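# Hand the bar over to the other gripper, by its red end

## Task

Move the bar from the gripper now holding it into the opposite gripper without setting it down anywhere; the task counts as done only when that receiving gripper is the sole one in contact with the bar and it grips the bar at its red end.

## Robot and tools

ROBOT. Two arms, left_arm and right_arm, each ending in a two-finger gripper whose fingers can fold. Base positions in the scene frame: left_arm (-0.051, +0.446, 0) m, right_arm (+0.010, -0.616, 0) m, both turned only slightly about z. A camera stand sits behind the arms. Wrist cameras: cam_left_wrist and cam_right_wrist, both 672x504.

FRAMES. Everything uses the scene frame: origin at table-top height halfway between the nominal bases, +z up, +x outward over the table, left_arm on the +y side (image left/right does not match these names). Gripper's own axes: fingers point along its +z, and they open and close along its y. The reported end_effector_position is the spot between the pads when shut; fingertips extend roughly 33 mm past it at gaps up to 40 mm, only about 9 mm when wide open. Grip with the outer quarter of the pads (near the tips); grips deeper toward the palm can fold the fingers and hold a thin bar loosely or lose it. Tips pushed into a surface fold easily.

THE 18-NUMBER ROW. Every command row holds 18 numbers, all in [-1, 1], both arms always present: left_arm dx, dy, dz, rx, ry, rz, left gripper position, force_limit, speed, then those nine for right_arm. The first six per arm are an offset, not a pose: a shift along the scene axes plus a rotation vector (rx, ry, rz together) about the hand's own point, counted from that arm's Hand target as it was when the action or move began. Scale: 1.0 = 0.6 m or 180 degrees. Every row of one action or one move list counts from that same start, not from the row before; issuing the same offset again in a new call moves further. Six zeros re-command the current Hand target. The three gripper numbers are absolute settings: position +1 = fully open (140 mm), about -0.8 = pads touching, -1 = close until blocked. force_limit from -1 (about 14 N per pad) to +1 (58 N) for slow closes; speed -1, 0, +1 give about 30, 140, 250 mm/s and faster closes squeeze harder. Both start at +1. To leave a gripper unchanged, repeat its last three numbers (0 is a real command).

TOOLS.
execute_actions(actions, cameras): actions is a list of actions; each action is a table of up to 15 rows, one per 1/30 s step, the last row held if fewer. An empty list returns state plus all camera images. cameras: list of names, ["all"] or [].
move(target, speed, blend, stop_force, zero, blocking, cameras): straight-line path of each gripper to its offset target. target is one 18-number row or a list of up to 15 rows, all offsets from the same starting Hand targets; give every row the same gripper numbers. speed in m/s, 0.002 to 2, default 0.25 (turning up to twice that in rad/s), one value or one per target. blend in metres rounds corners (0 = stop at each). stop_force 10 to 80 N ends an arm's path when it pushes that much against its motion; use it only slowly, not while turning, and not when backing away from contact. zero (default true) resets the force baseline first. blocking=false returns after about 0.5 s while the move runs (not with stop_force). Paths ignore obstacles and the other arm; keep them away from an arm's own base. Result adds a move: line (done, off_target, moving, held, fault) and limits (paced = pose clipped, held = steps withheld).
wait(seconds 0 to 10), stop() brakes a running move, zoom_image(camera, region [x0, y0, x1, y1] pixels, at most 504 per side) of the latest image, clear_fault(arm) after a reported torque or force fault, finished_scene(scene 1 or 2) ends the scene irreversibly.

RESULTS. Per arm: end_effector_position (m), end_effector_quat_wxyz, velocities (omitted when joints read within noise), Hand target (the last commanded pose after clipping; the next offsets start here, and the gripper may rest a bit short of it), Tool commands, joint positions and torques, external joint torques, flange force along the gripper's axes (includes held weight). object_status: 0 moving, 1 blocked while opening, 2 blocked while closing (a grip), 3 reached the commanded position or pads met (maybe nothing held). position_measured counts: 3 open, 75 = 100 mm, 139 = 60 mm, 200 = 20 mm, 230 pads touching. Each step the commanded pose is limited to 70 mm and 16 degrees from the measured one.

AVOID. Dropping the bar or letting it leave the table; releasing before the other gripper has it (confirm status 2 first). Arm-on-arm contact: a clearance check blocks most, but fingers closing onto the other gripper's fingers count as a press and can fail the scene, so close the receiver on the bar, not on the holder. Firm pushes: 144 N on any part, or joint torques past the limits (waist, shoulder 316; elbow 148; wrist joints 41.8 N m), stop the arm until clear_fault. Holding the bar far off its middle strains the wrist. MOTOR HOT warns of an overheat stop lasting 30 s or more.

Each tool is called after ">>>" as name(argument=value, ...), one argument or row to a line, values as JSON.

## Session

>>> execute_actions(
  actions=[],
)

Scene clock: 0.00 s.
left_arm: end_effector_position=(+0.5279, -0.1827, +0.1960) position_measured=194 object_status=3 end_effector_quat_wxyz=(-0.143, +0.835, -0.526, -0.071) | right_arm: end_effector_position=(+0.6600, -0.6020, +0.3220) position_measured=3 object_status=3 end_effector_quat_wxyz=(+0.000, +1.000, +0.011, +0.000)
Joint positions: left_arm=[-0.96 0.666 1.137 0.21 1.583 1.723] | right_arm=[-0.053 0.164 1.605 0 1.373 1.518]
Joint velocities: within noise
Joint torques (N m): no reading
External joint torques (N m): no reading
Flange force (N): no reading
Hand target: left_arm +0.5279, -0.1827, +0.1960; -0.143, +0.835, -0.526, -0.071 | right_arm +0.6600, -0.6020, +0.3220; +0.000, +1.000, +0.011, +0.000
Tool commands: left_gripper/position=-0.521569 left_gripper/force_limit=+1.0 left_gripper/speed=+1.0 right_gripper/position=+1.0 right_gripper/force_limit=+1.0 right_gripper/speed=+1.0

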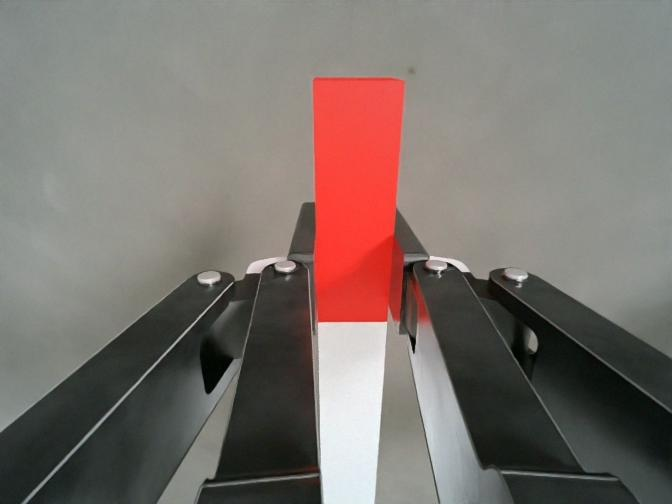

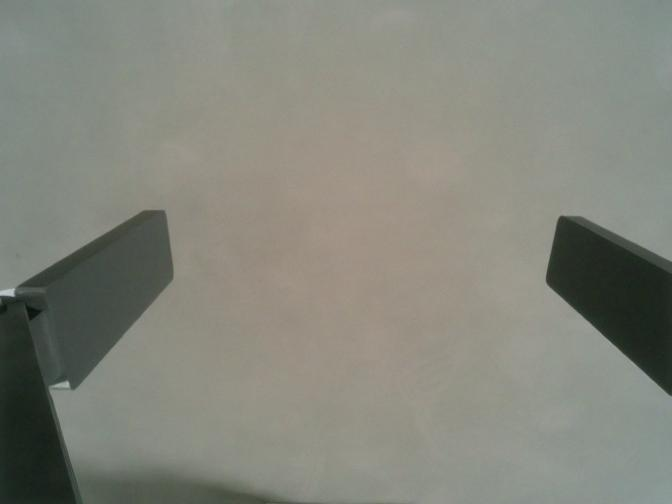

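>>> wait(
  seconds=0.5,
)

>>> zoom_image(
  camera="cam_left_wrist",
  region=[180, 180, 520, 504],
)

Scene clock: 172.63 s.
left_arm: end_effector_position=(+0.5279, -0.1827, +0.1960) position_measured=194 object_status=3 end_effector_quat_wxyz=(-0.143, +0.835, -0.526, -0.071) | right_arm: end_effector_position=(+0.6600, -0.6020, +0.3220) position_measured=3 object_status=3 end_effector_quat_wxyz=(+0.000, +1.000, +0.011, +0.000)
Joint positions: left_arm=[-0.96 0.666 1.137 0.21 1.583 1.723] | right_arm=[-0.053 0.164 1.605 0 1.373 1.518]
Joint torques (N m): left_arm=[1.53 -103.07 -41.73 4.97 0.89 0.24] | right_arm=[-0.64 -59.25 -42.37 3.89 0.29 -0.69]
External joint torques (N m): left_arm=[-1.72 -0.71 1.53 -0.35 -0.28 -0.25] | right_arm=[0.74 -0.02 0.4 0.42 -0.34 0.69]
Flange force (N): left_arm=[-5.0 3.8 2.8] | right_arm=[-0.8 -2.2 1.2]
Hand target: left_arm +0.5279, -0.1827, +0.1960; -0.143, +0.835, -0.526, -0.071 | right_arm +0.6600, -0.6020, +0.3220; +0.000, +1.000, +0.011, +0.000
Tool commands: left_gripper/position=-0.521569 left_gripper/force_limit=+1.0 left_gripper/speed=+1.0 right_gripper/position=+1.0 right_gripper/force_limit=+1.0 right_gripper/speed=+1.0
wait: 0.50 s; at rest from the start

Scaled by 1.482.
This view is cut from an older image: the scene may have changed since it was taken.

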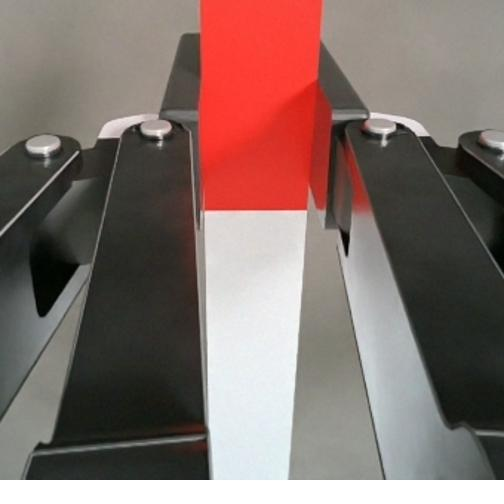

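>>> move(
  target=[0.0035, 0.0545, 0.2733, -0.1017, 0.0091, 0.0076, -0.521569, 1, 1, 0, 0, 0, 0, 0, 0, 1, 1, 1],
  speed=0.1,
  cameras=["all"],
)

Scene clock: 243.17 s.
left_arm: end_effector_position=(+0.5300, -0.1501, +0.3599) position_measured=194 object_status=3 end_effector_quat_wxyz=(+0.000, +0.852, -0.523, +0.000) | right_arm: end_effector_position=(+0.6600, -0.6020, +0.3220) position_measured=3 object_status=3 end_effector_quat_wxyz=(+0.000, +1.000, +0.011, +0.000)
Joint positions: left_arm=[-0.852 0.456 1.144 0 1.541 1.831] | right_arm=[-0.053 0.164 1.605 0 1.373 1.518]
Joint torques (N m): left_arm=[1.86 -88.05 -43.44 4.57 0.06 0.19] | right_arm=[-0.79 -58.86 -42.46 3.9 0.24 -0.69]
External joint torques (N m): left_arm=[-1.74 0.11 1.34 -0.26 -0.11 -0.19] | right_arm=[0.96 -0.5 0.4 0.42 -0.3 0.68]
Flange force (N): left_arm=[-2.7 3.3 2.5] | right_arm=[-1.5 -2.5 1.0]
Hand target: left_arm +0.5300, -0.1500, +0.3600; +0.000, +0.852, -0.523, +0.000 | right_arm +0.6600, -0.6020, +0.3220; +0.000, +1.000, +0.011, +0.000
Off the commanded pose: left_arm 0.000 m, 0 deg | right_arm 0.000 m, 0 deg.
move: done
camera_calibration:
cam_left_wrist: T_world_to_cam=[[-0.888133, -0.459527, 0.00734833, 0.404617], [-0.429546, 0.835662, 0.342284, 0.230378], [-0.163429, 0.300837, -0.939568, 0.611952], [0, 0, 0, 1]] pos_world=[0.558323, -0.190684, 0.493143]

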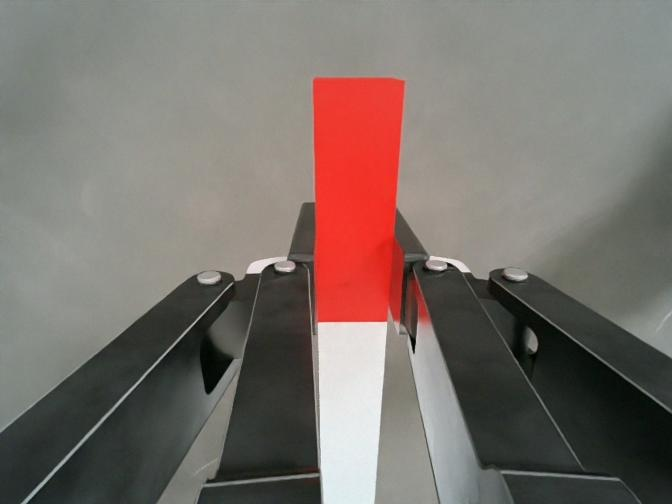

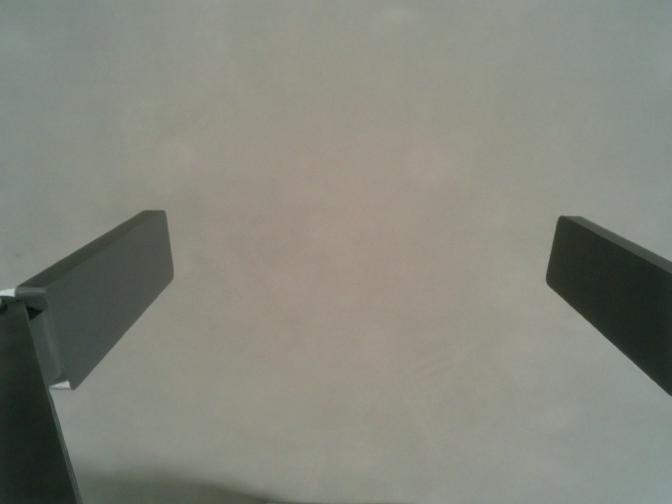

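>>> move(
  target=[0, 0, 0, 0, 0, 0, -0.521569, 1, 1, -0.0633, 0.4517, 0.075, 0.4882, 0.1228, 0.1120, -0.0902, 1, 0],
  speed=0.15,
  cameras=["all"],
)

Scene clock: 260.87 s.
left_arm: end_effector_position=(+0.5300, -0.1500, +0.3600) position_measured=194 object_status=3 end_effector_quat_wxyz=(+0.000, +0.852, -0.523, +0.000) | right_arm: end_effector_position=(+0.6220, -0.3309, +0.3670) position_measured=140 object_status=3 end_effector_quat_wxyz=(+0.688, -0.688, -0.165, +0.165)
Joint positions: left_arm=[-0.852 0.456 1.144 0 1.541 1.831] | right_arm=[-0.082 0.517 1.672 1.243 1.995 0.88]
Joint torques (N m): left_arm=[1.01 -86.26 -43.14 4.49 0.08 0.1] | right_arm=[-0.83 -86.74 -36.05 2.78 2.02 -0.78]
External joint torques (N m): left_arm=[-1.23 -1.78 1.09 -0.2 -0.12 -0.1] | right_arm=[0.85 -1.4 0.15 0.39 -0.22 0.73]
Flange force (N): left_arm=[-5.4 3.4 2.0] | right_arm=[-0.3 -2.6 2.4]
Hand target: left_arm +0.5300, -0.1500, +0.3600; +0.000, +0.852, -0.523, +0.000 | right_arm +0.6220, -0.3309, +0.3670; +0.688, -0.688, -0.165, +0.165
Off the commanded pose: left_arm 0.000 m, 0 deg | right_arm 0.000 m, 0 deg.
move: done
camera_calibration:
cam_left_wrist: T_world_to_cam=[[-0.888096, -0.4596, 0.00731756, 0.404597], [-0.429624, 0.835622, 0.342285, 0.230413], [-0.163429, 0.300838, -0.939568, 0.611952], [0, 0, 0, 1]] pos_world=[0.558323, -0.190684, 0.493143]
cam_right_wrist: T_world_to_cam=[[0.0107573, 0.00219723, -0.99994, 0.37011], [-0.667281, -0.744754, -0.00881507, 0.173253], [-0.744728, 0.667336, -0.00654537, 0.8258], [0, 0, 0, 1]] pos_world=[0.726624, -0.422868, 0.37702]

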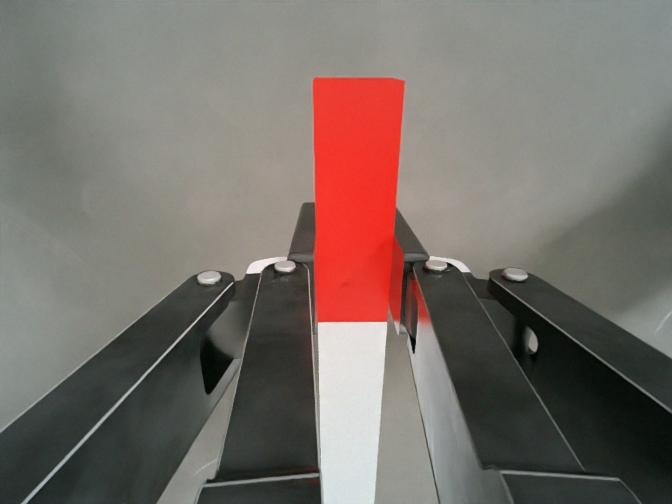

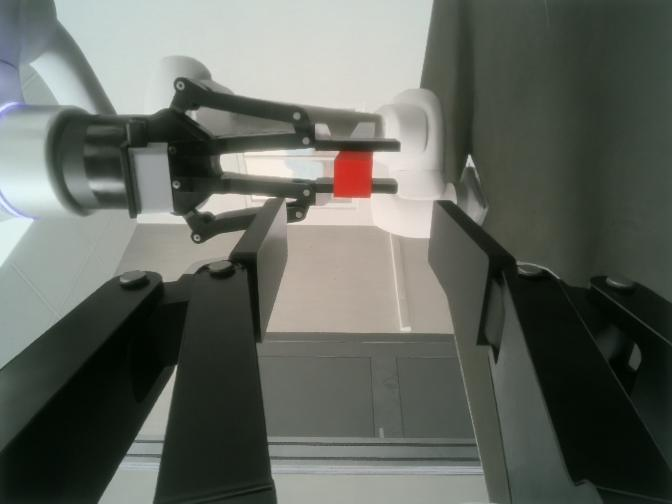

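>>> zoom_image(
  camera="cam_right_wrist",
  region=[230, 80, 500, 280],
)

>>> zoom_image(
  camera="cam_right_wrist",
  region=[120, 60, 440, 260],
)

Scaled by 1.867.

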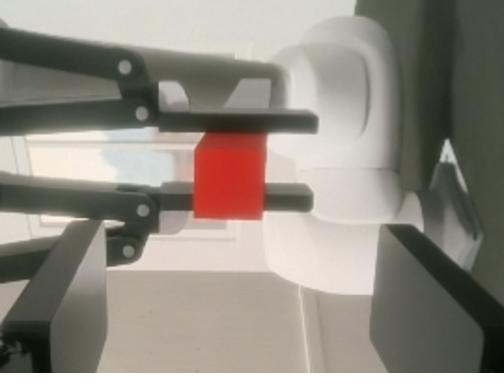

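Scaled by 1.575.

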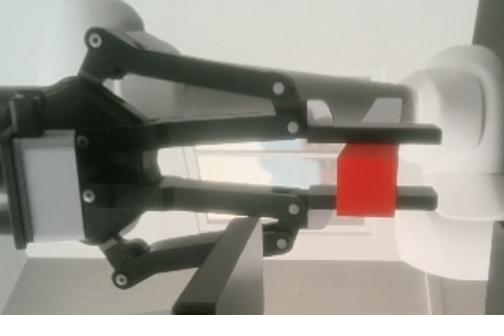

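>>> move(
  target=[0, 0, 0, 0, 0, 0, -0.521569, 1, 1, -0.0665, 0.1158, -0.005, 0, 0, 0, -0.0902, 1, 0],
  speed=0.1,
  cameras=["all"],
)

>>> zoom_image(
  camera="cam_right_wrist",
  region=[250, 130, 450, 280],
)

>>> zoom_image(
  camera="cam_left_wrist",
  region=[230, 0, 480, 200],
)

Scene clock: 308.50 s.
left_arm: end_effector_position=(+0.5300, -0.1500, +0.3600) position_measured=194 object_status=3 end_effector_quat_wxyz=(+0.000, +0.852, -0.523, +0.000) | right_arm: end_effector_position=(+0.5822, -0.2615, +0.3640) position_measured=140 object_status=3 end_effector_quat_wxyz=(+0.688, -0.688, -0.165, +0.165)
Joint positions: left_arm=[-0.852 0.456 1.144 0 1.541 1.831] | right_arm=[0.011 0.471 1.756 1.293 1.913 0.866]
Joint torques (N m): left_arm=[1.5 -86.09 -43.41 4.52 0.06 0.19] | right_arm=[-1.03 -82.25 -35.72 2.67 1.97 -0.78]
External joint torques (N m): left_arm=[-1.54 -1.73 1.32 -0.22 -0.11 -0.19] | right_arm=[1.1 -0.95 0.39 0.32 -0.14 0.73]
Flange force (N): left_arm=[-5.8 4.0 2.4] | right_arm=[-0.4 -2.0 2.5]
Hand target: left_arm +0.5300, -0.1500, +0.3600; +0.000, +0.852, -0.523, +0.000 | right_arm +0.5821, -0.2615, +0.3640; +0.688, -0.688, -0.165, +0.165
Off the commanded pose: left_arm 0.000 m, 0 deg | right_arm 0.000 m, 0 deg.
move: done
camera_calibration:
cam_left_wrist: T_world_to_cam=[[-0.888096, -0.4596, 0.00731756, 0.404597], [-0.429624, 0.835622, 0.342285, 0.230413], [-0.163429, 0.300838, -0.939568, 0.611952], [0, 0, 0, 1]] pos_world=[0.558323, -0.190684, 0.493143]
cam_right_wrist: T_world_to_cam=[[0.0106153, 0.00218974, -0.999941, 0.367382], [-0.667283, -0.744753, -0.00871471, 0.198326], [-0.744729, 0.667336, -0.00644457, 0.749648], [0, 0, 0, 1]] pos_world=[0.686724, -0.353368, 0.37392]

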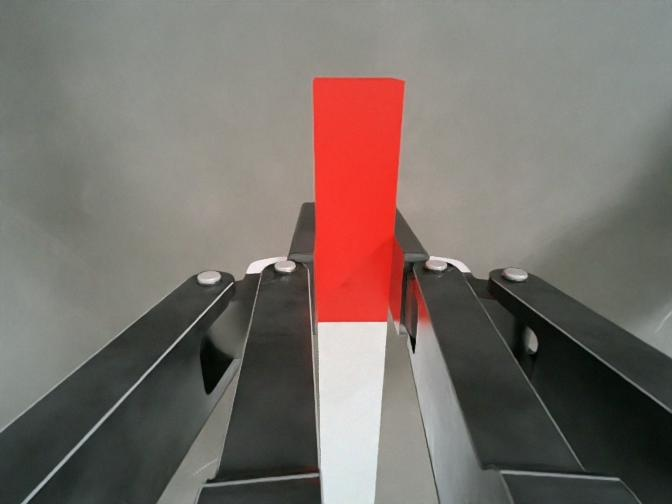

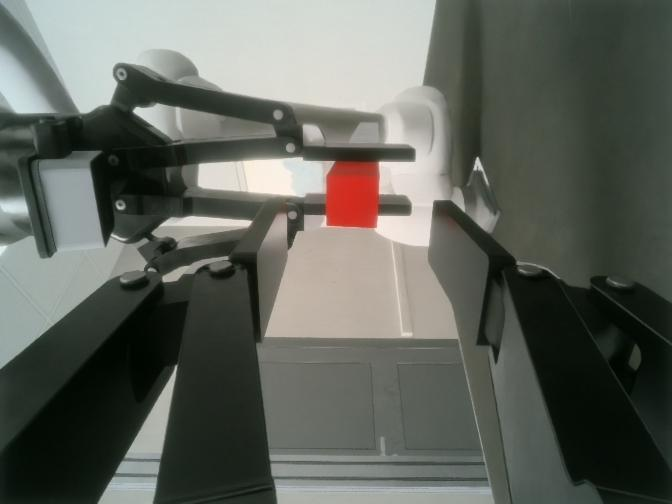

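Scaled by 2.520.

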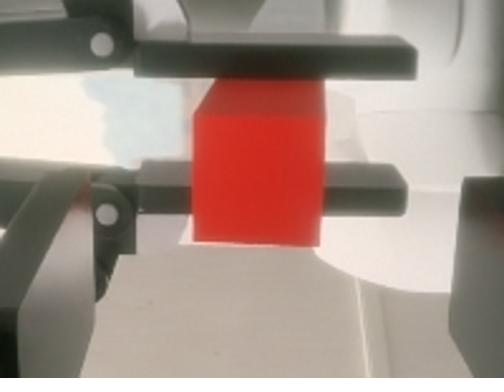

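Scaled by 2.016.

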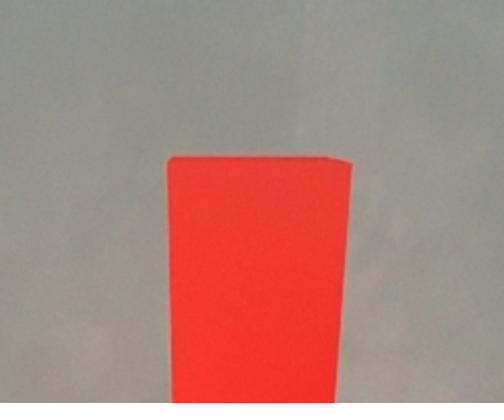

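>>> zoom_image(
  camera="cam_right_wrist",
  region=[310, 145, 400, 235],
)

>>> zoom_image(
  camera="cam_left_wrist",
  region=[290, 300, 420, 340],
)

>>> zoom_image(
  camera="cam_left_wrist",
  region=[300, 65, 420, 105],
)

Scaled by 5.600.

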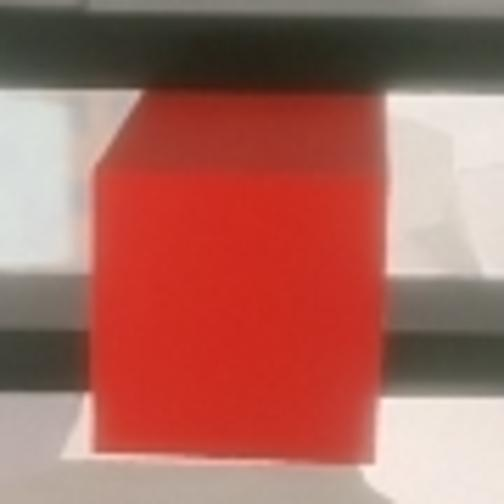

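Scaled by 3.877.

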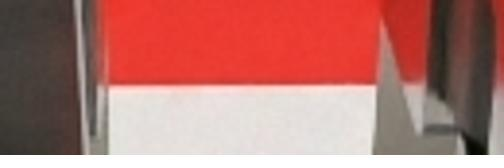

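Scaled by 4.200.

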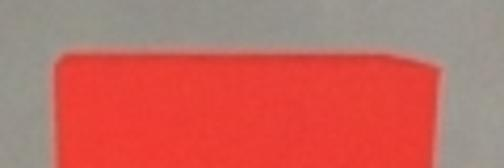

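>>> move(
  target=[0, 0, 0, 0, 0, 0, -0.521569, 1, 1, -0.0188, 0.0462, 0.0068, -0.0272, -0.01385, 0, -0.0902, 1, 0],
  speed=0.05,
  cameras=["all"],
)

>>> zoom_image(
  camera="cam_right_wrist",
  region=[270, 150, 450, 285],
)

>>> zoom_image(
  camera="cam_left_wrist",
  region=[250, 0, 470, 165],
)

Scene clock: 389.17 s.
left_arm: end_effector_position=(+0.5300, -0.1500, +0.3600) position_measured=194 object_status=3 end_effector_quat_wxyz=(+0.000, +0.852, -0.523, +0.000) | right_arm: end_effector_position=(+0.5709, -0.2337, +0.3681) position_measured=140 object_status=3 end_effector_quat_wxyz=(-0.654, +0.720, +0.173, -0.157)
Joint positions: left_arm=[-0.852 0.456 1.144 0 1.541 1.831] | right_arm=[0.052 0.424 1.75 1.258 1.836 0.905]
Joint torques (N m): left_arm=[1.04 -86.55 -43.24 4.4 0.08 0.13] | right_arm=[-1.08 -79.22 -36.72 2.82 1.94 -0.75]
External joint torques (N m): left_arm=[-0.98 -0.88 1.32 -0.11 -0.13 -0.13] | right_arm=[1.01 -0.74 0.2 0.44 -0.22 0.7]
Flange force (N): left_arm=[-4.6 2.8 2.4] | right_arm=[0.1 -2.0 2.2]
Hand target: left_arm +0.5300, -0.1500, +0.3600; +0.000, +0.852, -0.523, +0.000 | right_arm +0.5709, -0.2337, +0.3681; -0.654, +0.720, +0.173, -0.157
Off the commanded pose: left_arm 0.000 m, 0 deg | right_arm 0.000 m, 0 deg.
move: done
camera_calibration:
cam_left_wrist: T_world_to_cam=[[-0.888096, -0.4596, 0.00731756, 0.404597], [-0.429624, 0.835622, 0.342285, 0.230413], [-0.163429, 0.300838, -0.939568, 0.611952], [0, 0, 0, 1]] pos_world=[0.558323, -0.190684, 0.493143]
cam_right_wrist: T_world_to_cam=[[0.0540925, -0.0831468, -0.995068, 0.324947], [-0.667672, -0.744006, 0.0258732, 0.199137], [-0.742488, 0.662979, -0.0957599, 0.753338], [0, 0, 0, 1]] pos_world=[0.674725, -0.32427, 0.390331]

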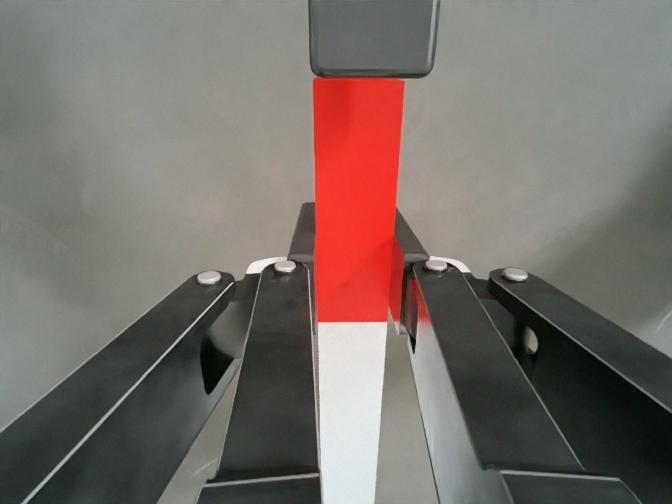

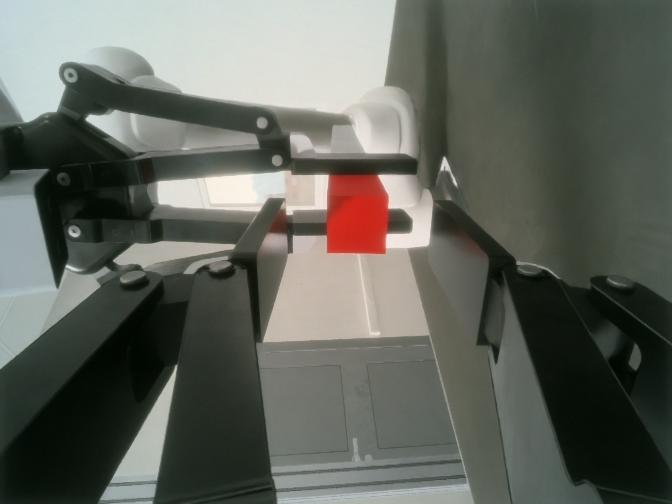

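Scaled by 2.800.

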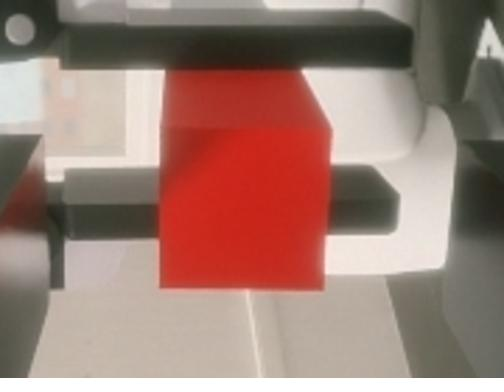

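Scaled by 2.291.

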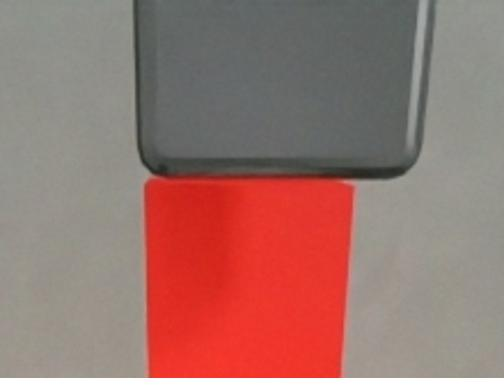

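>>> move(
  target=[0, 0, 0, 0, 0, 0, -0.521569, 1, 1, -0.02183, 0.04658, -0.00495, 0, 0, 0, -0.0902, 1, 0],
  speed=0.04,
  cameras=["all"],
)

>>> zoom_image(
  camera="cam_right_wrist",
  region=[250, 170, 460, 330],
)

>>> zoom_image(
  camera="cam_left_wrist",
  region=[240, 50, 480, 330],
)

Scene clock: 436.13 s.
left_arm: end_effector_position=(+0.5300, -0.1500, +0.3600) position_measured=194 object_status=3 end_effector_quat_wxyz=(+0.000, +0.852, -0.523, +0.000) | right_arm: end_effector_position=(+0.5578, -0.2058, +0.3651) position_measured=140 object_status=3 end_effector_quat_wxyz=(-0.654, +0.720, +0.173, -0.157)
Joint positions: left_arm=[-0.852 0.456 1.144 0 1.541 1.831] | right_arm=[0.093 0.415 1.771 1.281 1.8 0.904]
Joint torques (N m): left_arm=[1.1 -86.62 -43.39 4.52 0.13 0.3] | right_arm=[-1.65 -78.04 -36.89 2.79 1.93 -0.72]
External joint torques (N m): left_arm=[-1.03 -1.02 1.4 -0.23 -0.19 -0.3] | right_arm=[1.59 -1.09 0.4 0.41 -0.19 0.67]
Flange force (N): left_arm=[-5.0 3.2 2.7] | right_arm=[-0.6 -2.2 3.2]
Hand target: left_arm +0.5300, -0.1500, +0.3600; +0.000, +0.852, -0.523, +0.000 | right_arm +0.5578, -0.2058, +0.3651; -0.654, +0.720, +0.173, -0.157
Off the commanded pose: left_arm 0.000 m, 0 deg | right_arm 0.000 m, 0 deg.
move: done
camera_calibration:
cam_left_wrist: T_world_to_cam=[[-0.888096, -0.4596, 0.00731756, 0.404597], [-0.429624, 0.835622, 0.342285, 0.230413], [-0.163429, 0.300838, -0.939568, 0.611952], [0, 0, 0, 1]] pos_world=[0.558323, -0.190684, 0.493143]
cam_right_wrist: T_world_to_cam=[[0.0540925, -0.0831468, -0.995068, 0.325089], [-0.667672, -0.744006, 0.0258732, 0.211223], [-0.742488, 0.662979, -0.0957599, 0.724836], [0, 0, 0, 1]] pos_world=[0.661625, -0.29637, 0.387431]

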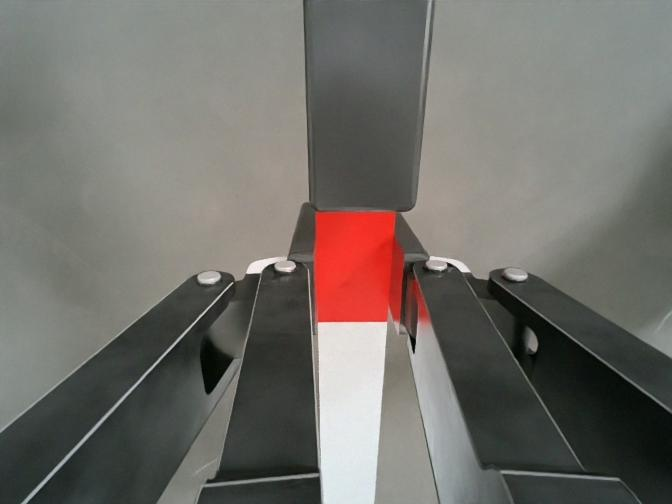

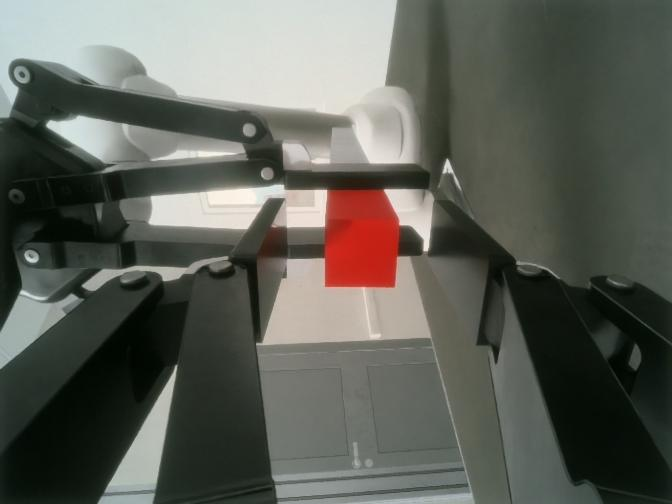

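Scaled by 2.400.

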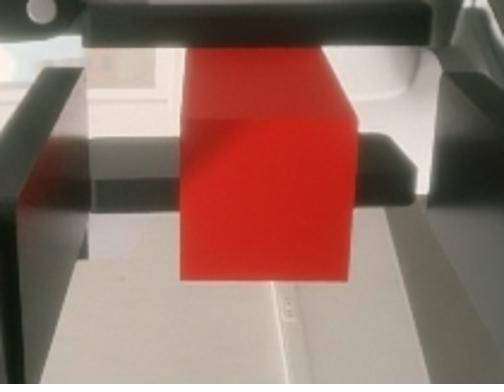

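Scaled by 1.800.

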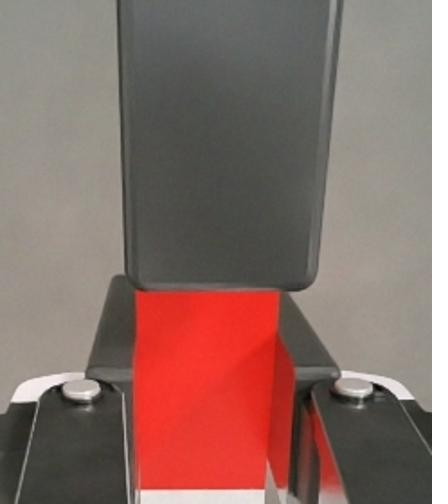

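>>> move(
  target=[0, 0, 0, 0, 0, 0, -0.521569, 1, 1, 0, 0, 0.0012, 0, 0, 0, -0.0902, 1, 0],
  speed=0.03,
)

>>> execute_actions(
  actions=[
    [[0,0,0,0,0,0,-0.521569,1,1,0,0,0,0,0,0,-1,-0.3,-1]],
    [[0,0,0,0,0,0,-0.521569,1,1,0,0,0,0,0,0,-1,-0.3,-1]],
    [[0,0,0,0,0,0,-0.521569,1,1,0,0,0,0,0,0,-1,-0.3,-1]],
    [[0,0,0,0,0,0,-0.521569,1,1,0,0,0,0,0,0,-1,-0.3,-1]],
  ],
  cameras=["all"],
)

Scene clock: 459.90 s.
left_arm: end_effector_position=(+0.5300, -0.1500, +0.3600) position_measured=194 object_status=3 end_effector_quat_wxyz=(+0.000, +0.852, -0.523, +0.000) | right_arm: end_effector_position=(+0.5578, -0.2058, +0.3658) position_measured=140 object_status=3 end_effector_quat_wxyz=(-0.654, +0.720, +0.173, -0.157)
Joint positions: left_arm=[-0.852 0.456 1.144 0 1.541 1.831] | right_arm=[0.093 0.414 1.771 1.281 1.8 0.905]
Joint torques (N m): left_arm=[1.03 -86.44 -43.51 4.49 0.02 0.19] | right_arm=[-0.72 -78.56 -36.5 2.72 2 -0.75]
External joint torques (N m): left_arm=[-1.32 -0.92 1.54 -0.21 -0.08 -0.19] | right_arm=[0.74 -0.24 0.11 0.47 -0.28 0.71]
Flange force (N): left_arm=[-5.0 3.5 2.7] | right_arm=[0.7 -1.5 1.8]
Hand target: left_arm +0.5300, -0.1500, +0.3600; +0.000, +0.852, -0.523, +0.000 | right_arm +0.5578, -0.2058, +0.3658; -0.654, +0.720, +0.173, -0.157
Off the commanded pose: left_arm 0.000 m, 0 deg | right_arm 0.000 m, 0 deg.
move: done

Scene clock: 462.10 s.
left_arm: end_effector_position=(+0.5300, -0.1500, +0.3600) position_measured=194 object_status=3 end_effector_quat_wxyz=(+0.000, +0.852, -0.523, +0.000) | right_arm: end_effector_position=(+0.5578, -0.2058, +0.3659) position_measured=193 object_status=2 end_effector_quat_wxyz=(-0.654, +0.720, +0.173, -0.157)
Joint positions: left_arm=[-0.852 0.456 1.144 0 1.541 1.831] | right_arm=[0.093 0.414 1.771 1.281 1.8 0.905]
Joint torques (N m): left_arm=[0.6 -87.64 -44.87 4.56 -0.61 0.23] | right_arm=[1.01 -77.13 -35.59 2.11 1.43 -0.52]
External joint torques (N m): left_arm=[-0.65 0.68 3.06 -0.28 0.55 -0.23] | right_arm=[-1.13 -1.78 -0.9 1.1 0.3 0.47]
External joint torques at the end of the 1st action: left_arm=[-0.87 -0.8 1.26 -0.23 -0.05 -0.28] | right_arm=[0.98 -0.61 -0.04 0.45 -0.17 0.75]
External joint torques at the end of the 2nd action: left_arm=[-0.78 0.64 1.79 -0.31 -0.13 -0.22] | right_arm=[0.84 -0.42 0.31 0.38 -0.2 0.68]
External joint torques at the end of the 3rd action: left_arm=[-0.73 0.19 2.87 -0.36 0.4 -0.21] | right_arm=[-0.62 -1.43 -0.53 0.86 0.21 0.48]
Flange force (N): left_arm=[-5.8 2.9 4.3] | right_arm=[-0.2 -3.6 -1.1]
Flange force at the end of the 1st action (N): left_arm=[-4.2 2.8 2.2] | right_arm=[0.6 -2.1 1.9]
Flange force at the end of the 2nd action (N): left_arm=[-3.2 2.3 3.3] | right_arm=[0.0 -1.5 1.9]
Flange force at the end of the 3rd action (N): left_arm=[-6.3 3.1 4.2] | right_arm=[-0.3 -2.9 -0.4]
Hand target: left_arm +0.5300, -0.1500, +0.3600; +0.000, +0.852, -0.523, +0.000 | right_arm +0.5578, -0.2058, +0.3658; -0.654, +0.720, +0.173, -0.157
Off the commanded pose: left_arm 0.000 m, 0 deg | right_arm 0.000 m, 0 deg.
camera_calibration:
cam_left_wrist: T_world_to_cam=[[-0.888096, -0.4596, 0.00731756, 0.404597], [-0.429624, 0.835622, 0.342285, 0.230413], [-0.163429, 0.300838, -0.939568, 0.611952], [0, 0, 0, 1]] pos_world=[0.558323, -0.190684, 0.493143]
cam_right_wrist: T_world_to_cam=[[0.0541596, -0.0830732, -0.995071, 0.325764], [-0.667667, -0.744014, 0.0257742, 0.211238], [-0.742488, 0.66298, -0.0957607, 0.724904], [0, 0, 0, 1]] pos_world=[0.661625, -0.29637, 0.388131]

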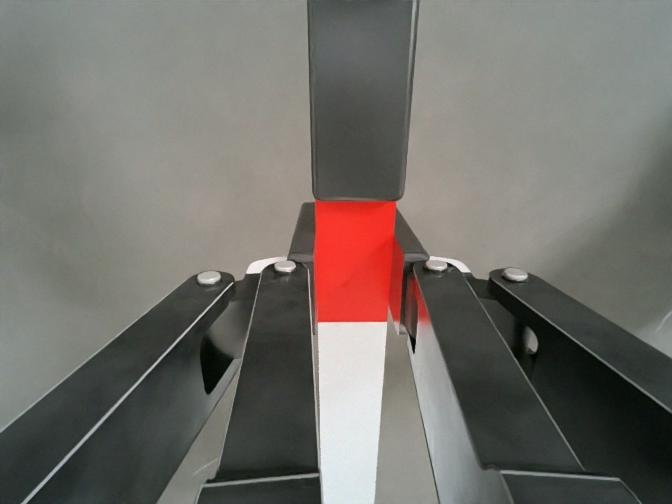

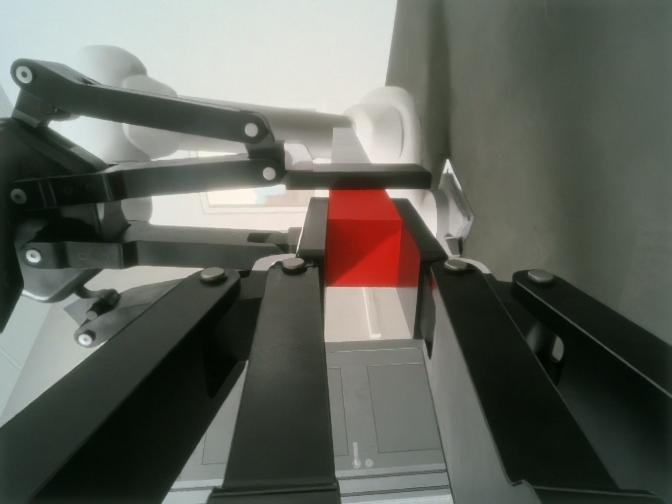

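>>> zoom_image(
  camera="cam_right_wrist",
  region=[270, 170, 470, 330],
)

>>> zoom_image(
  camera="cam_left_wrist",
  region=[240, 150, 480, 350],
)

Scaled by 2.520.

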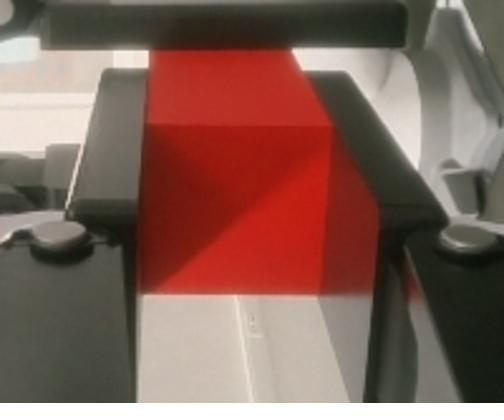

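Scaled by 2.100.

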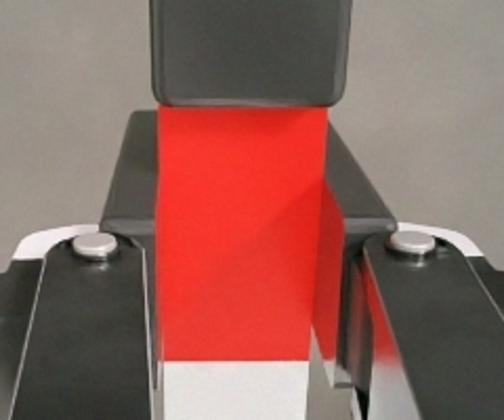

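>>> execute_actions(
  actions=[
    [[0,0,0,0,0,0,-0.521569,1,1,0,0,0,0,0,0,-0.98,0.5,-1]],
    [[0,0,0,0,0,0,-0.521569,1,1,0,0,0,0,0,0,-0.98,0.5,-1]],
  ],
)

>>> wait(
  seconds=1.0,
)

Scene clock: 472.67 s.
left_arm: end_effector_position=(+0.5300, -0.1500, +0.3600) position_measured=194 object_status=3 end_effector_quat_wxyz=(+0.000, +0.852, -0.523, +0.000) | right_arm: end_effector_position=(+0.5578, -0.2058, +0.3658) position_measured=195 object_status=2 end_effector_quat_wxyz=(-0.654, +0.720, +0.173, -0.157)
Joint positions: left_arm=[-0.852 0.456 1.144 0 1.541 1.831] | right_arm=[0.093 0.414 1.771 1.281 1.8 0.905]
Joint torques (N m): left_arm=[-0.12 -88.24 -46.46 4.55 -1.44 0.25] | right_arm=[1.9 -76.99 -34.44 1.84 1.26 -0.24]
External joint torques (N m): left_arm=[0.13 0.67 4.45 -0.26 1.39 -0.25] | right_arm=[-2 -2.08 -2.01 1.36 0.48 0.19]
External joint torques at the end of the 1st action: left_arm=[-0.6 1.41 4.61 -0.31 1.4 -0.19] | right_arm=[-2.57 -2.31 -2.05 1.39 0.51 0.3]
Flange force (N): left_arm=[-8.9 2.9 5.2] | right_arm=[1.0 -4.2 -2.9]
Flange force at the end of the 1st action (N): left_arm=[-7.8 3.4 5.5] | right_arm=[0.6 -4.6 -3.7]
Hand target: left_arm +0.5300, -0.1500, +0.3600; +0.000, +0.852, -0.523, +0.000 | right_arm +0.5578, -0.2058, +0.3658; -0.654, +0.720, +0.173, -0.157
Off the commanded pose: left_arm 0.000 m, 0 deg | right_arm 0.000 m, 0 deg.

Scene clock: 473.67 s.
left_arm: end_effector_position=(+0.5300, -0.1500, +0.3600) position_measured=194 object_status=3 end_effector_quat_wxyz=(+0.000, +0.852, -0.523, +0.000) | right_arm: end_effector_position=(+0.5578, -0.2058, +0.3658) position_measured=195 object_status=2 end_effector_quat_wxyz=(-0.654, +0.720, +0.173, -0.157)
Joint positions: left_arm=[-0.852 0.456 1.144 0 1.541 1.831] | right_arm=[0.093 0.414 1.771 1.281 1.8 0.905]
Joint torques (N m): left_arm=[0.09 -88.01 -46.76 4.56 -1.47 0.18] | right_arm=[1.74 -76.71 -34.73 1.74 1.21 -0.37]
External joint torques (N m): left_arm=[-0.24 1.15 4.95 -0.29 1.41 -0.18] | right_arm=[-1.79 -2.27 -1.73 1.47 0.52 0.32]
Flange force (N): left_arm=[-9.2 3.4 6.0] | right_arm=[0.5 -4.5 -2.4]
Hand target: left_arm +0.5300, -0.1500, +0.3600; +0.000, +0.852, -0.523, +0.000 | right_arm +0.5578, -0.2058, +0.3658; -0.654, +0.720, +0.173, -0.157
Tool commands: left_gripper/position=-0.521569 left_gripper/force_limit=+1.0 left_gripper/speed=+1.0 right_gripper/position=-0.98 right_gripper/force_limit=+0.5 right_gripper/speed=-1.0
Off the commanded pose: left_arm 0.000 m, 0 deg | right_arm 0.000 m, 0 deg.
wait: 1.00 s; at rest by 0.17 s

>>> execute_actions(
  actions=[
    [[0,0,0,0,0,0,-0.4,1,-1,0,0,0,0,0,0,-0.98,0.5,-1]],
    [[0,0,0,0,0,0,-0.4,1,-1,0,0,0,0,0,0,-0.98,0.5,-1]],
  ],
  cameras=["all"],
)

Scene clock: 482.67 s.
left_arm: end_effector_position=(+0.5300, -0.1501, +0.3600) position_measured=179 object_status=3 end_effector_quat_wxyz=(+0.000, +0.852, -0.523, +0.000) | right_arm: end_effector_position=(+0.5578, -0.2058, +0.3658) position_measured=195 object_status=2 end_effector_quat_wxyz=(-0.654, +0.720, +0.173, -0.157)
Joint positions: left_arm=[-0.852 0.456 1.144 0 1.541 1.831] | right_arm=[0.093 0.414 1.771 1.281 1.8 0.905]
Joint torques (N m): left_arm=[1.36 -85.57 -42.57 4.55 -0.23 0.17] | right_arm=[-1.09 -78.92 -37.41 3.68 2.65 -0.77]
External joint torques (N m): left_arm=[-1.32 -1.97 0.63 -0.26 0.18 -0.17] | right_arm=[1.15 -0.11 0.96 -0.49 -0.92 0.72]
External joint torques at the end of the 1st action: left_arm=[-1.28 -1.68 0.29 -0.11 0.15 -0.21] | right_arm=[0.73 0.65 0.95 -0.46 -0.88 0.74]
Flange force (N): left_arm=[-4.3 3.2 0.7] | right_arm=[-1.0 -0.3 2.9]
Flange force at the end of the 1st action (N): left_arm=[-3.0 2.8 0.1] | right_arm=[-0.1 0.5 2.0]
Hand target: left_arm +0.5300, -0.1500, +0.3600; +0.000, +0.852, -0.523, +0.000 | right_arm +0.5578, -0.2058, +0.3658; -0.654, +0.720, +0.173, -0.157
Off the commanded pose: left_arm 0.000 m, 0 deg | right_arm 0.000 m, 0 deg.
camera_calibration:
cam_left_wrist: T_world_to_cam=[[-0.888096, -0.4596, 0.00731756, 0.404597], [-0.429624, 0.835622, 0.342285, 0.230413], [-0.163429, 0.300838, -0.939568, 0.611952], [0, 0, 0, 1]] pos_world=[0.558323, -0.190684, 0.493143]
cam_right_wrist: T_world_to_cam=[[0.0540925, -0.0831468, -0.995068, 0.325786], [-0.667672, -0.744006, 0.0258732, 0.211205], [-0.742488, 0.662979, -0.0957599, 0.724903], [0, 0, 0, 1]] pos_world=[0.661625, -0.29637, 0.388131]

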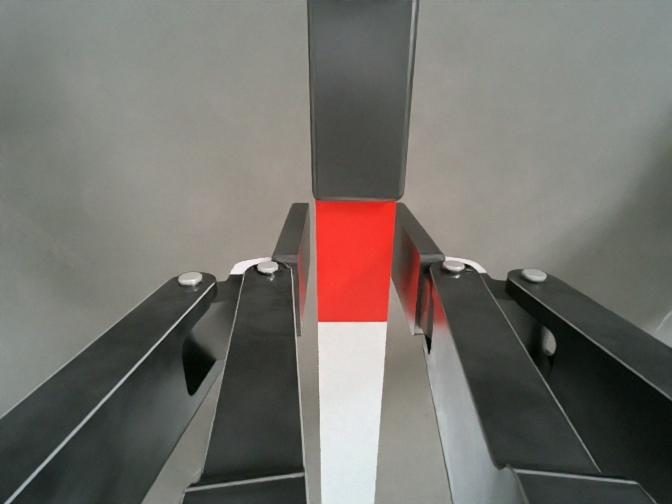

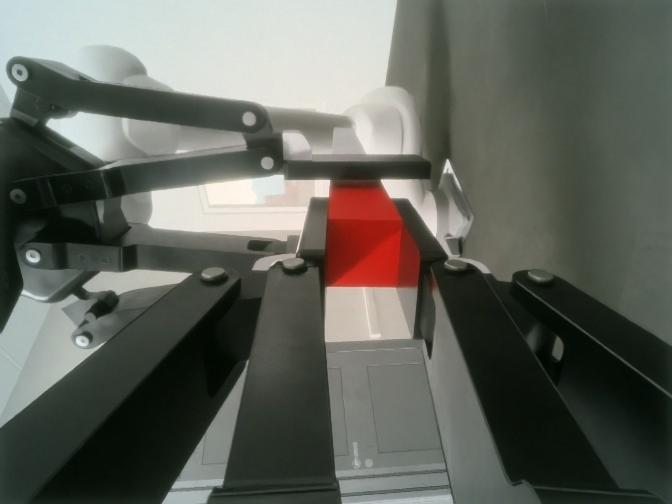

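>>> execute_actions(
  actions=[
    [[0,0,0,0,0,0,0.2,1,-0.5,0,0,0,0,0,0,-0.98,0.5,-1]],
    [[0,0,0,0,0,0,0.2,1,-0.5,0,0,0,0,0,0,-0.98,0.5,-1]],
    [[0,0,0,0,0,0,0.2,1,-0.5,0,0,0,0,0,0,-0.98,0.5,-1]],
  ],
  cameras=["all"],
)

Scene clock: 491.67 s.
left_arm: end_effector_position=(+0.5300, -0.1500, +0.3600) position_measured=104 object_status=3 end_effector_quat_wxyz=(+0.000, +0.852, -0.523, +0.000) | right_arm: end_effector_position=(+0.5578, -0.2058, +0.3658) position_measured=195 object_status=2 end_effector_quat_wxyz=(-0.654, +0.720, +0.173, -0.157)
Joint positions: left_arm=[-0.852 0.456 1.144 0 1.541 1.831] | right_arm=[0.093 0.414 1.771 1.281 1.8 0.905]
Joint torques (N m): left_arm=[1.19 -85.1 -42.46 4.49 -0.2 0.13] | right_arm=[-1.11 -79.76 -37.35 3.59 2.61 -0.75]
External joint torques (N m): left_arm=[-1.01 -2.47 0.4 -0.19 0.14 -0.13] | right_arm=[0.96 0.7 0.85 -0.38 -0.87 0.7]
External joint torques at the end of the 1st action: left_arm=[-1.51 -2.13 0.49 -0.11 0.21 -0.26] | right_arm=[0.56 0.23 0.68 -0.36 -0.77 0.65]
External joint torques at the end of the 2nd action: left_arm=[-1.86 -2.55 0.35 -0.13 0.18 -0.12] | right_arm=[0.95 0.27 0.88 -0.35 -0.89 0.7]
Flange force (N): left_arm=[-4.7 2.9 0.3] | right_arm=[0.2 0.5 2.3]
Flange force at the end of the 1st action (N): left_arm=[-4.1 3.5 0.4] | right_arm=[-0.3 0.0 1.7]
Flange force at the end of the 2nd action (N): left_arm=[-4.4 3.9 0.1] | right_arm=[-0.4 0.1 2.5]
Hand target: left_arm +0.5300, -0.1500, +0.3600; +0.000, +0.852, -0.523, +0.000 | right_arm +0.5578, -0.2058, +0.3658; -0.654, +0.720, +0.173, -0.157
Off the commanded pose: left_arm 0.000 m, 0 deg | right_arm 0.000 m, 0 deg.
camera_calibration:
cam_left_wrist: T_world_to_cam=[[-0.888096, -0.4596, 0.00731756, 0.404597], [-0.429624, 0.835622, 0.342285, 0.230413], [-0.163429, 0.300838, -0.939568, 0.611952], [0, 0, 0, 1]] pos_world=[0.558323, -0.190684, 0.493143]
cam_right_wrist: T_world_to_cam=[[0.0540925, -0.0831468, -0.995068, 0.325786], [-0.667672, -0.744006, 0.0258732, 0.211205], [-0.742488, 0.662979, -0.0957599, 0.724903], [0, 0, 0, 1]] pos_world=[0.661625, -0.29637, 0.388131]

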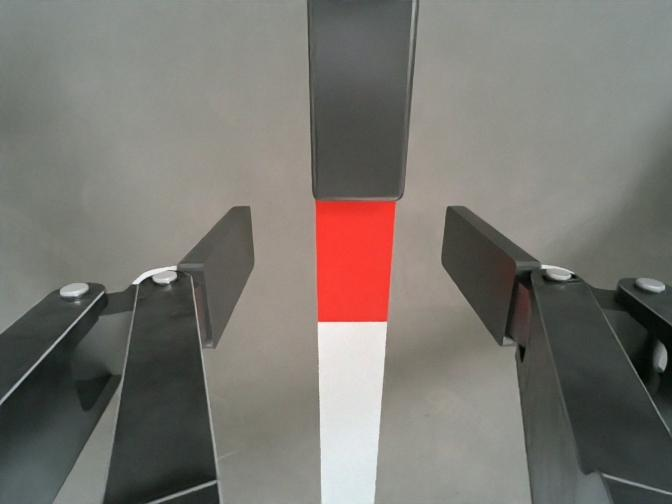

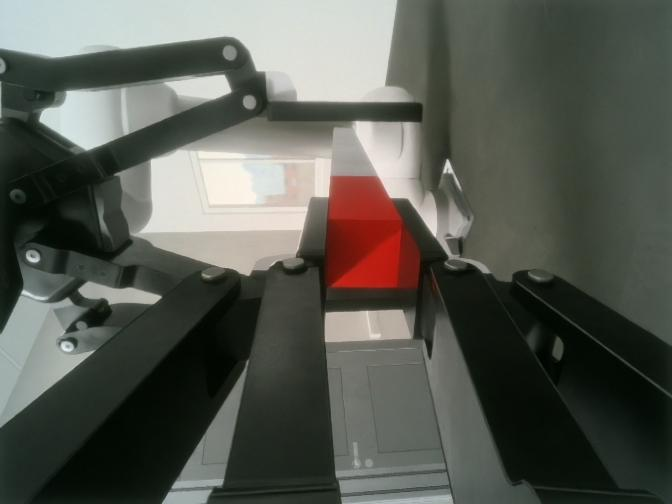

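>>> move(
  target=[0, 0, 0.22, 0, 0, 0, 0.2, 1, -0.5, 0, 0, 0, 0, 0, 0, -0.98, 0.5, -1],
  speed=0.1,
  cameras=["all"],
)

Scene clock: 499.47 s.
left_arm: end_effector_position=(+0.5300, -0.1500, +0.4920) position_measured=104 object_status=3 end_effector_quat_wxyz=(+0.000, +0.852, -0.523, +0.000) | right_arm: end_effector_position=(+0.5578, -0.2058, +0.3658) position_measured=195 object_status=2 end_effector_quat_wxyz=(-0.654, +0.720, +0.173, -0.157)
Joint positions: left_arm=[-0.852 0.48 0.871 0 1.791 1.831] | right_arm=[0.093 0.414 1.771 1.281 1.8 0.905]
Joint torques (N m): left_arm=[1.31 -86.65 -41.46 4.33 -0.21 0.24] | right_arm=[-1.3 -79.82 -37.42 3.61 2.63 -0.71]
External joint torques (N m): left_arm=[-1.21 -1.46 0.76 -0.17 0.16 -0.24] | right_arm=[1.4 0.77 0.94 -0.42 -0.9 0.66]
Flange force (N): left_arm=[-4.5 3.2 2.3] | right_arm=[0.3 0.6 2.9]
Hand target: left_arm +0.5300, -0.1500, +0.4920; +0.000, +0.852, -0.523, +0.000 | right_arm +0.5578, -0.2058, +0.3658; -0.654, +0.720, +0.173, -0.157
Off the commanded pose: left_arm 0.000 m, 0 deg | right_arm 0.000 m, 0 deg.
move: done
camera_calibration:
cam_left_wrist: T_world_to_cam=[[-0.888095, -0.459601, 0.00731697, 0.403631], [-0.429625, 0.835621, 0.342285, 0.185232], [-0.163429, 0.300838, -0.939568, 0.735975], [0, 0, 0, 1]] pos_world=[0.558323, -0.190684, 0.625143]
cam_right_wrist: T_world_to_cam=[[0.0540925, -0.0831468, -0.995068, 0.325786], [-0.667672, -0.744006, 0.0258732, 0.211205], [-0.742488, 0.662979, -0.0957599, 0.724903], [0, 0, 0, 1]] pos_world=[0.661625, -0.29637, 0.388131]

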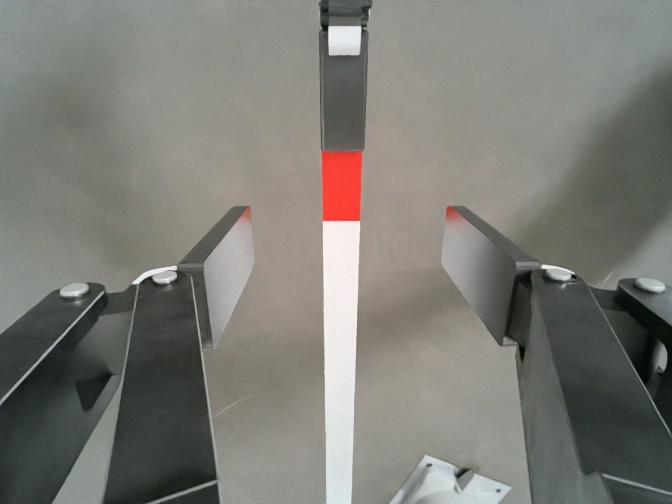

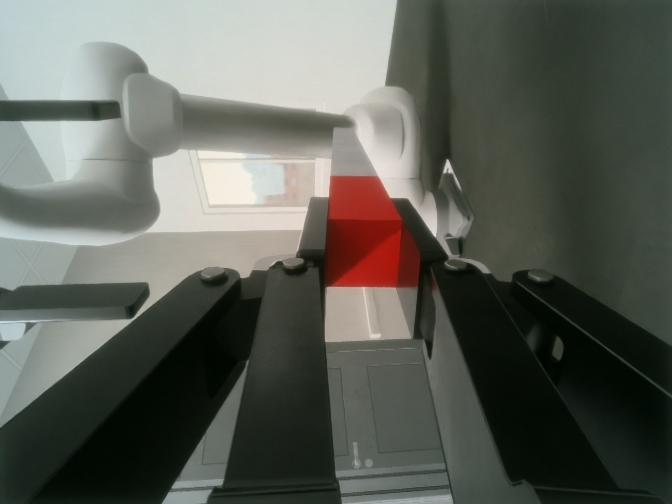

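>>> finished_scene(
  scene=1,
)

The scene is finished: the task was done.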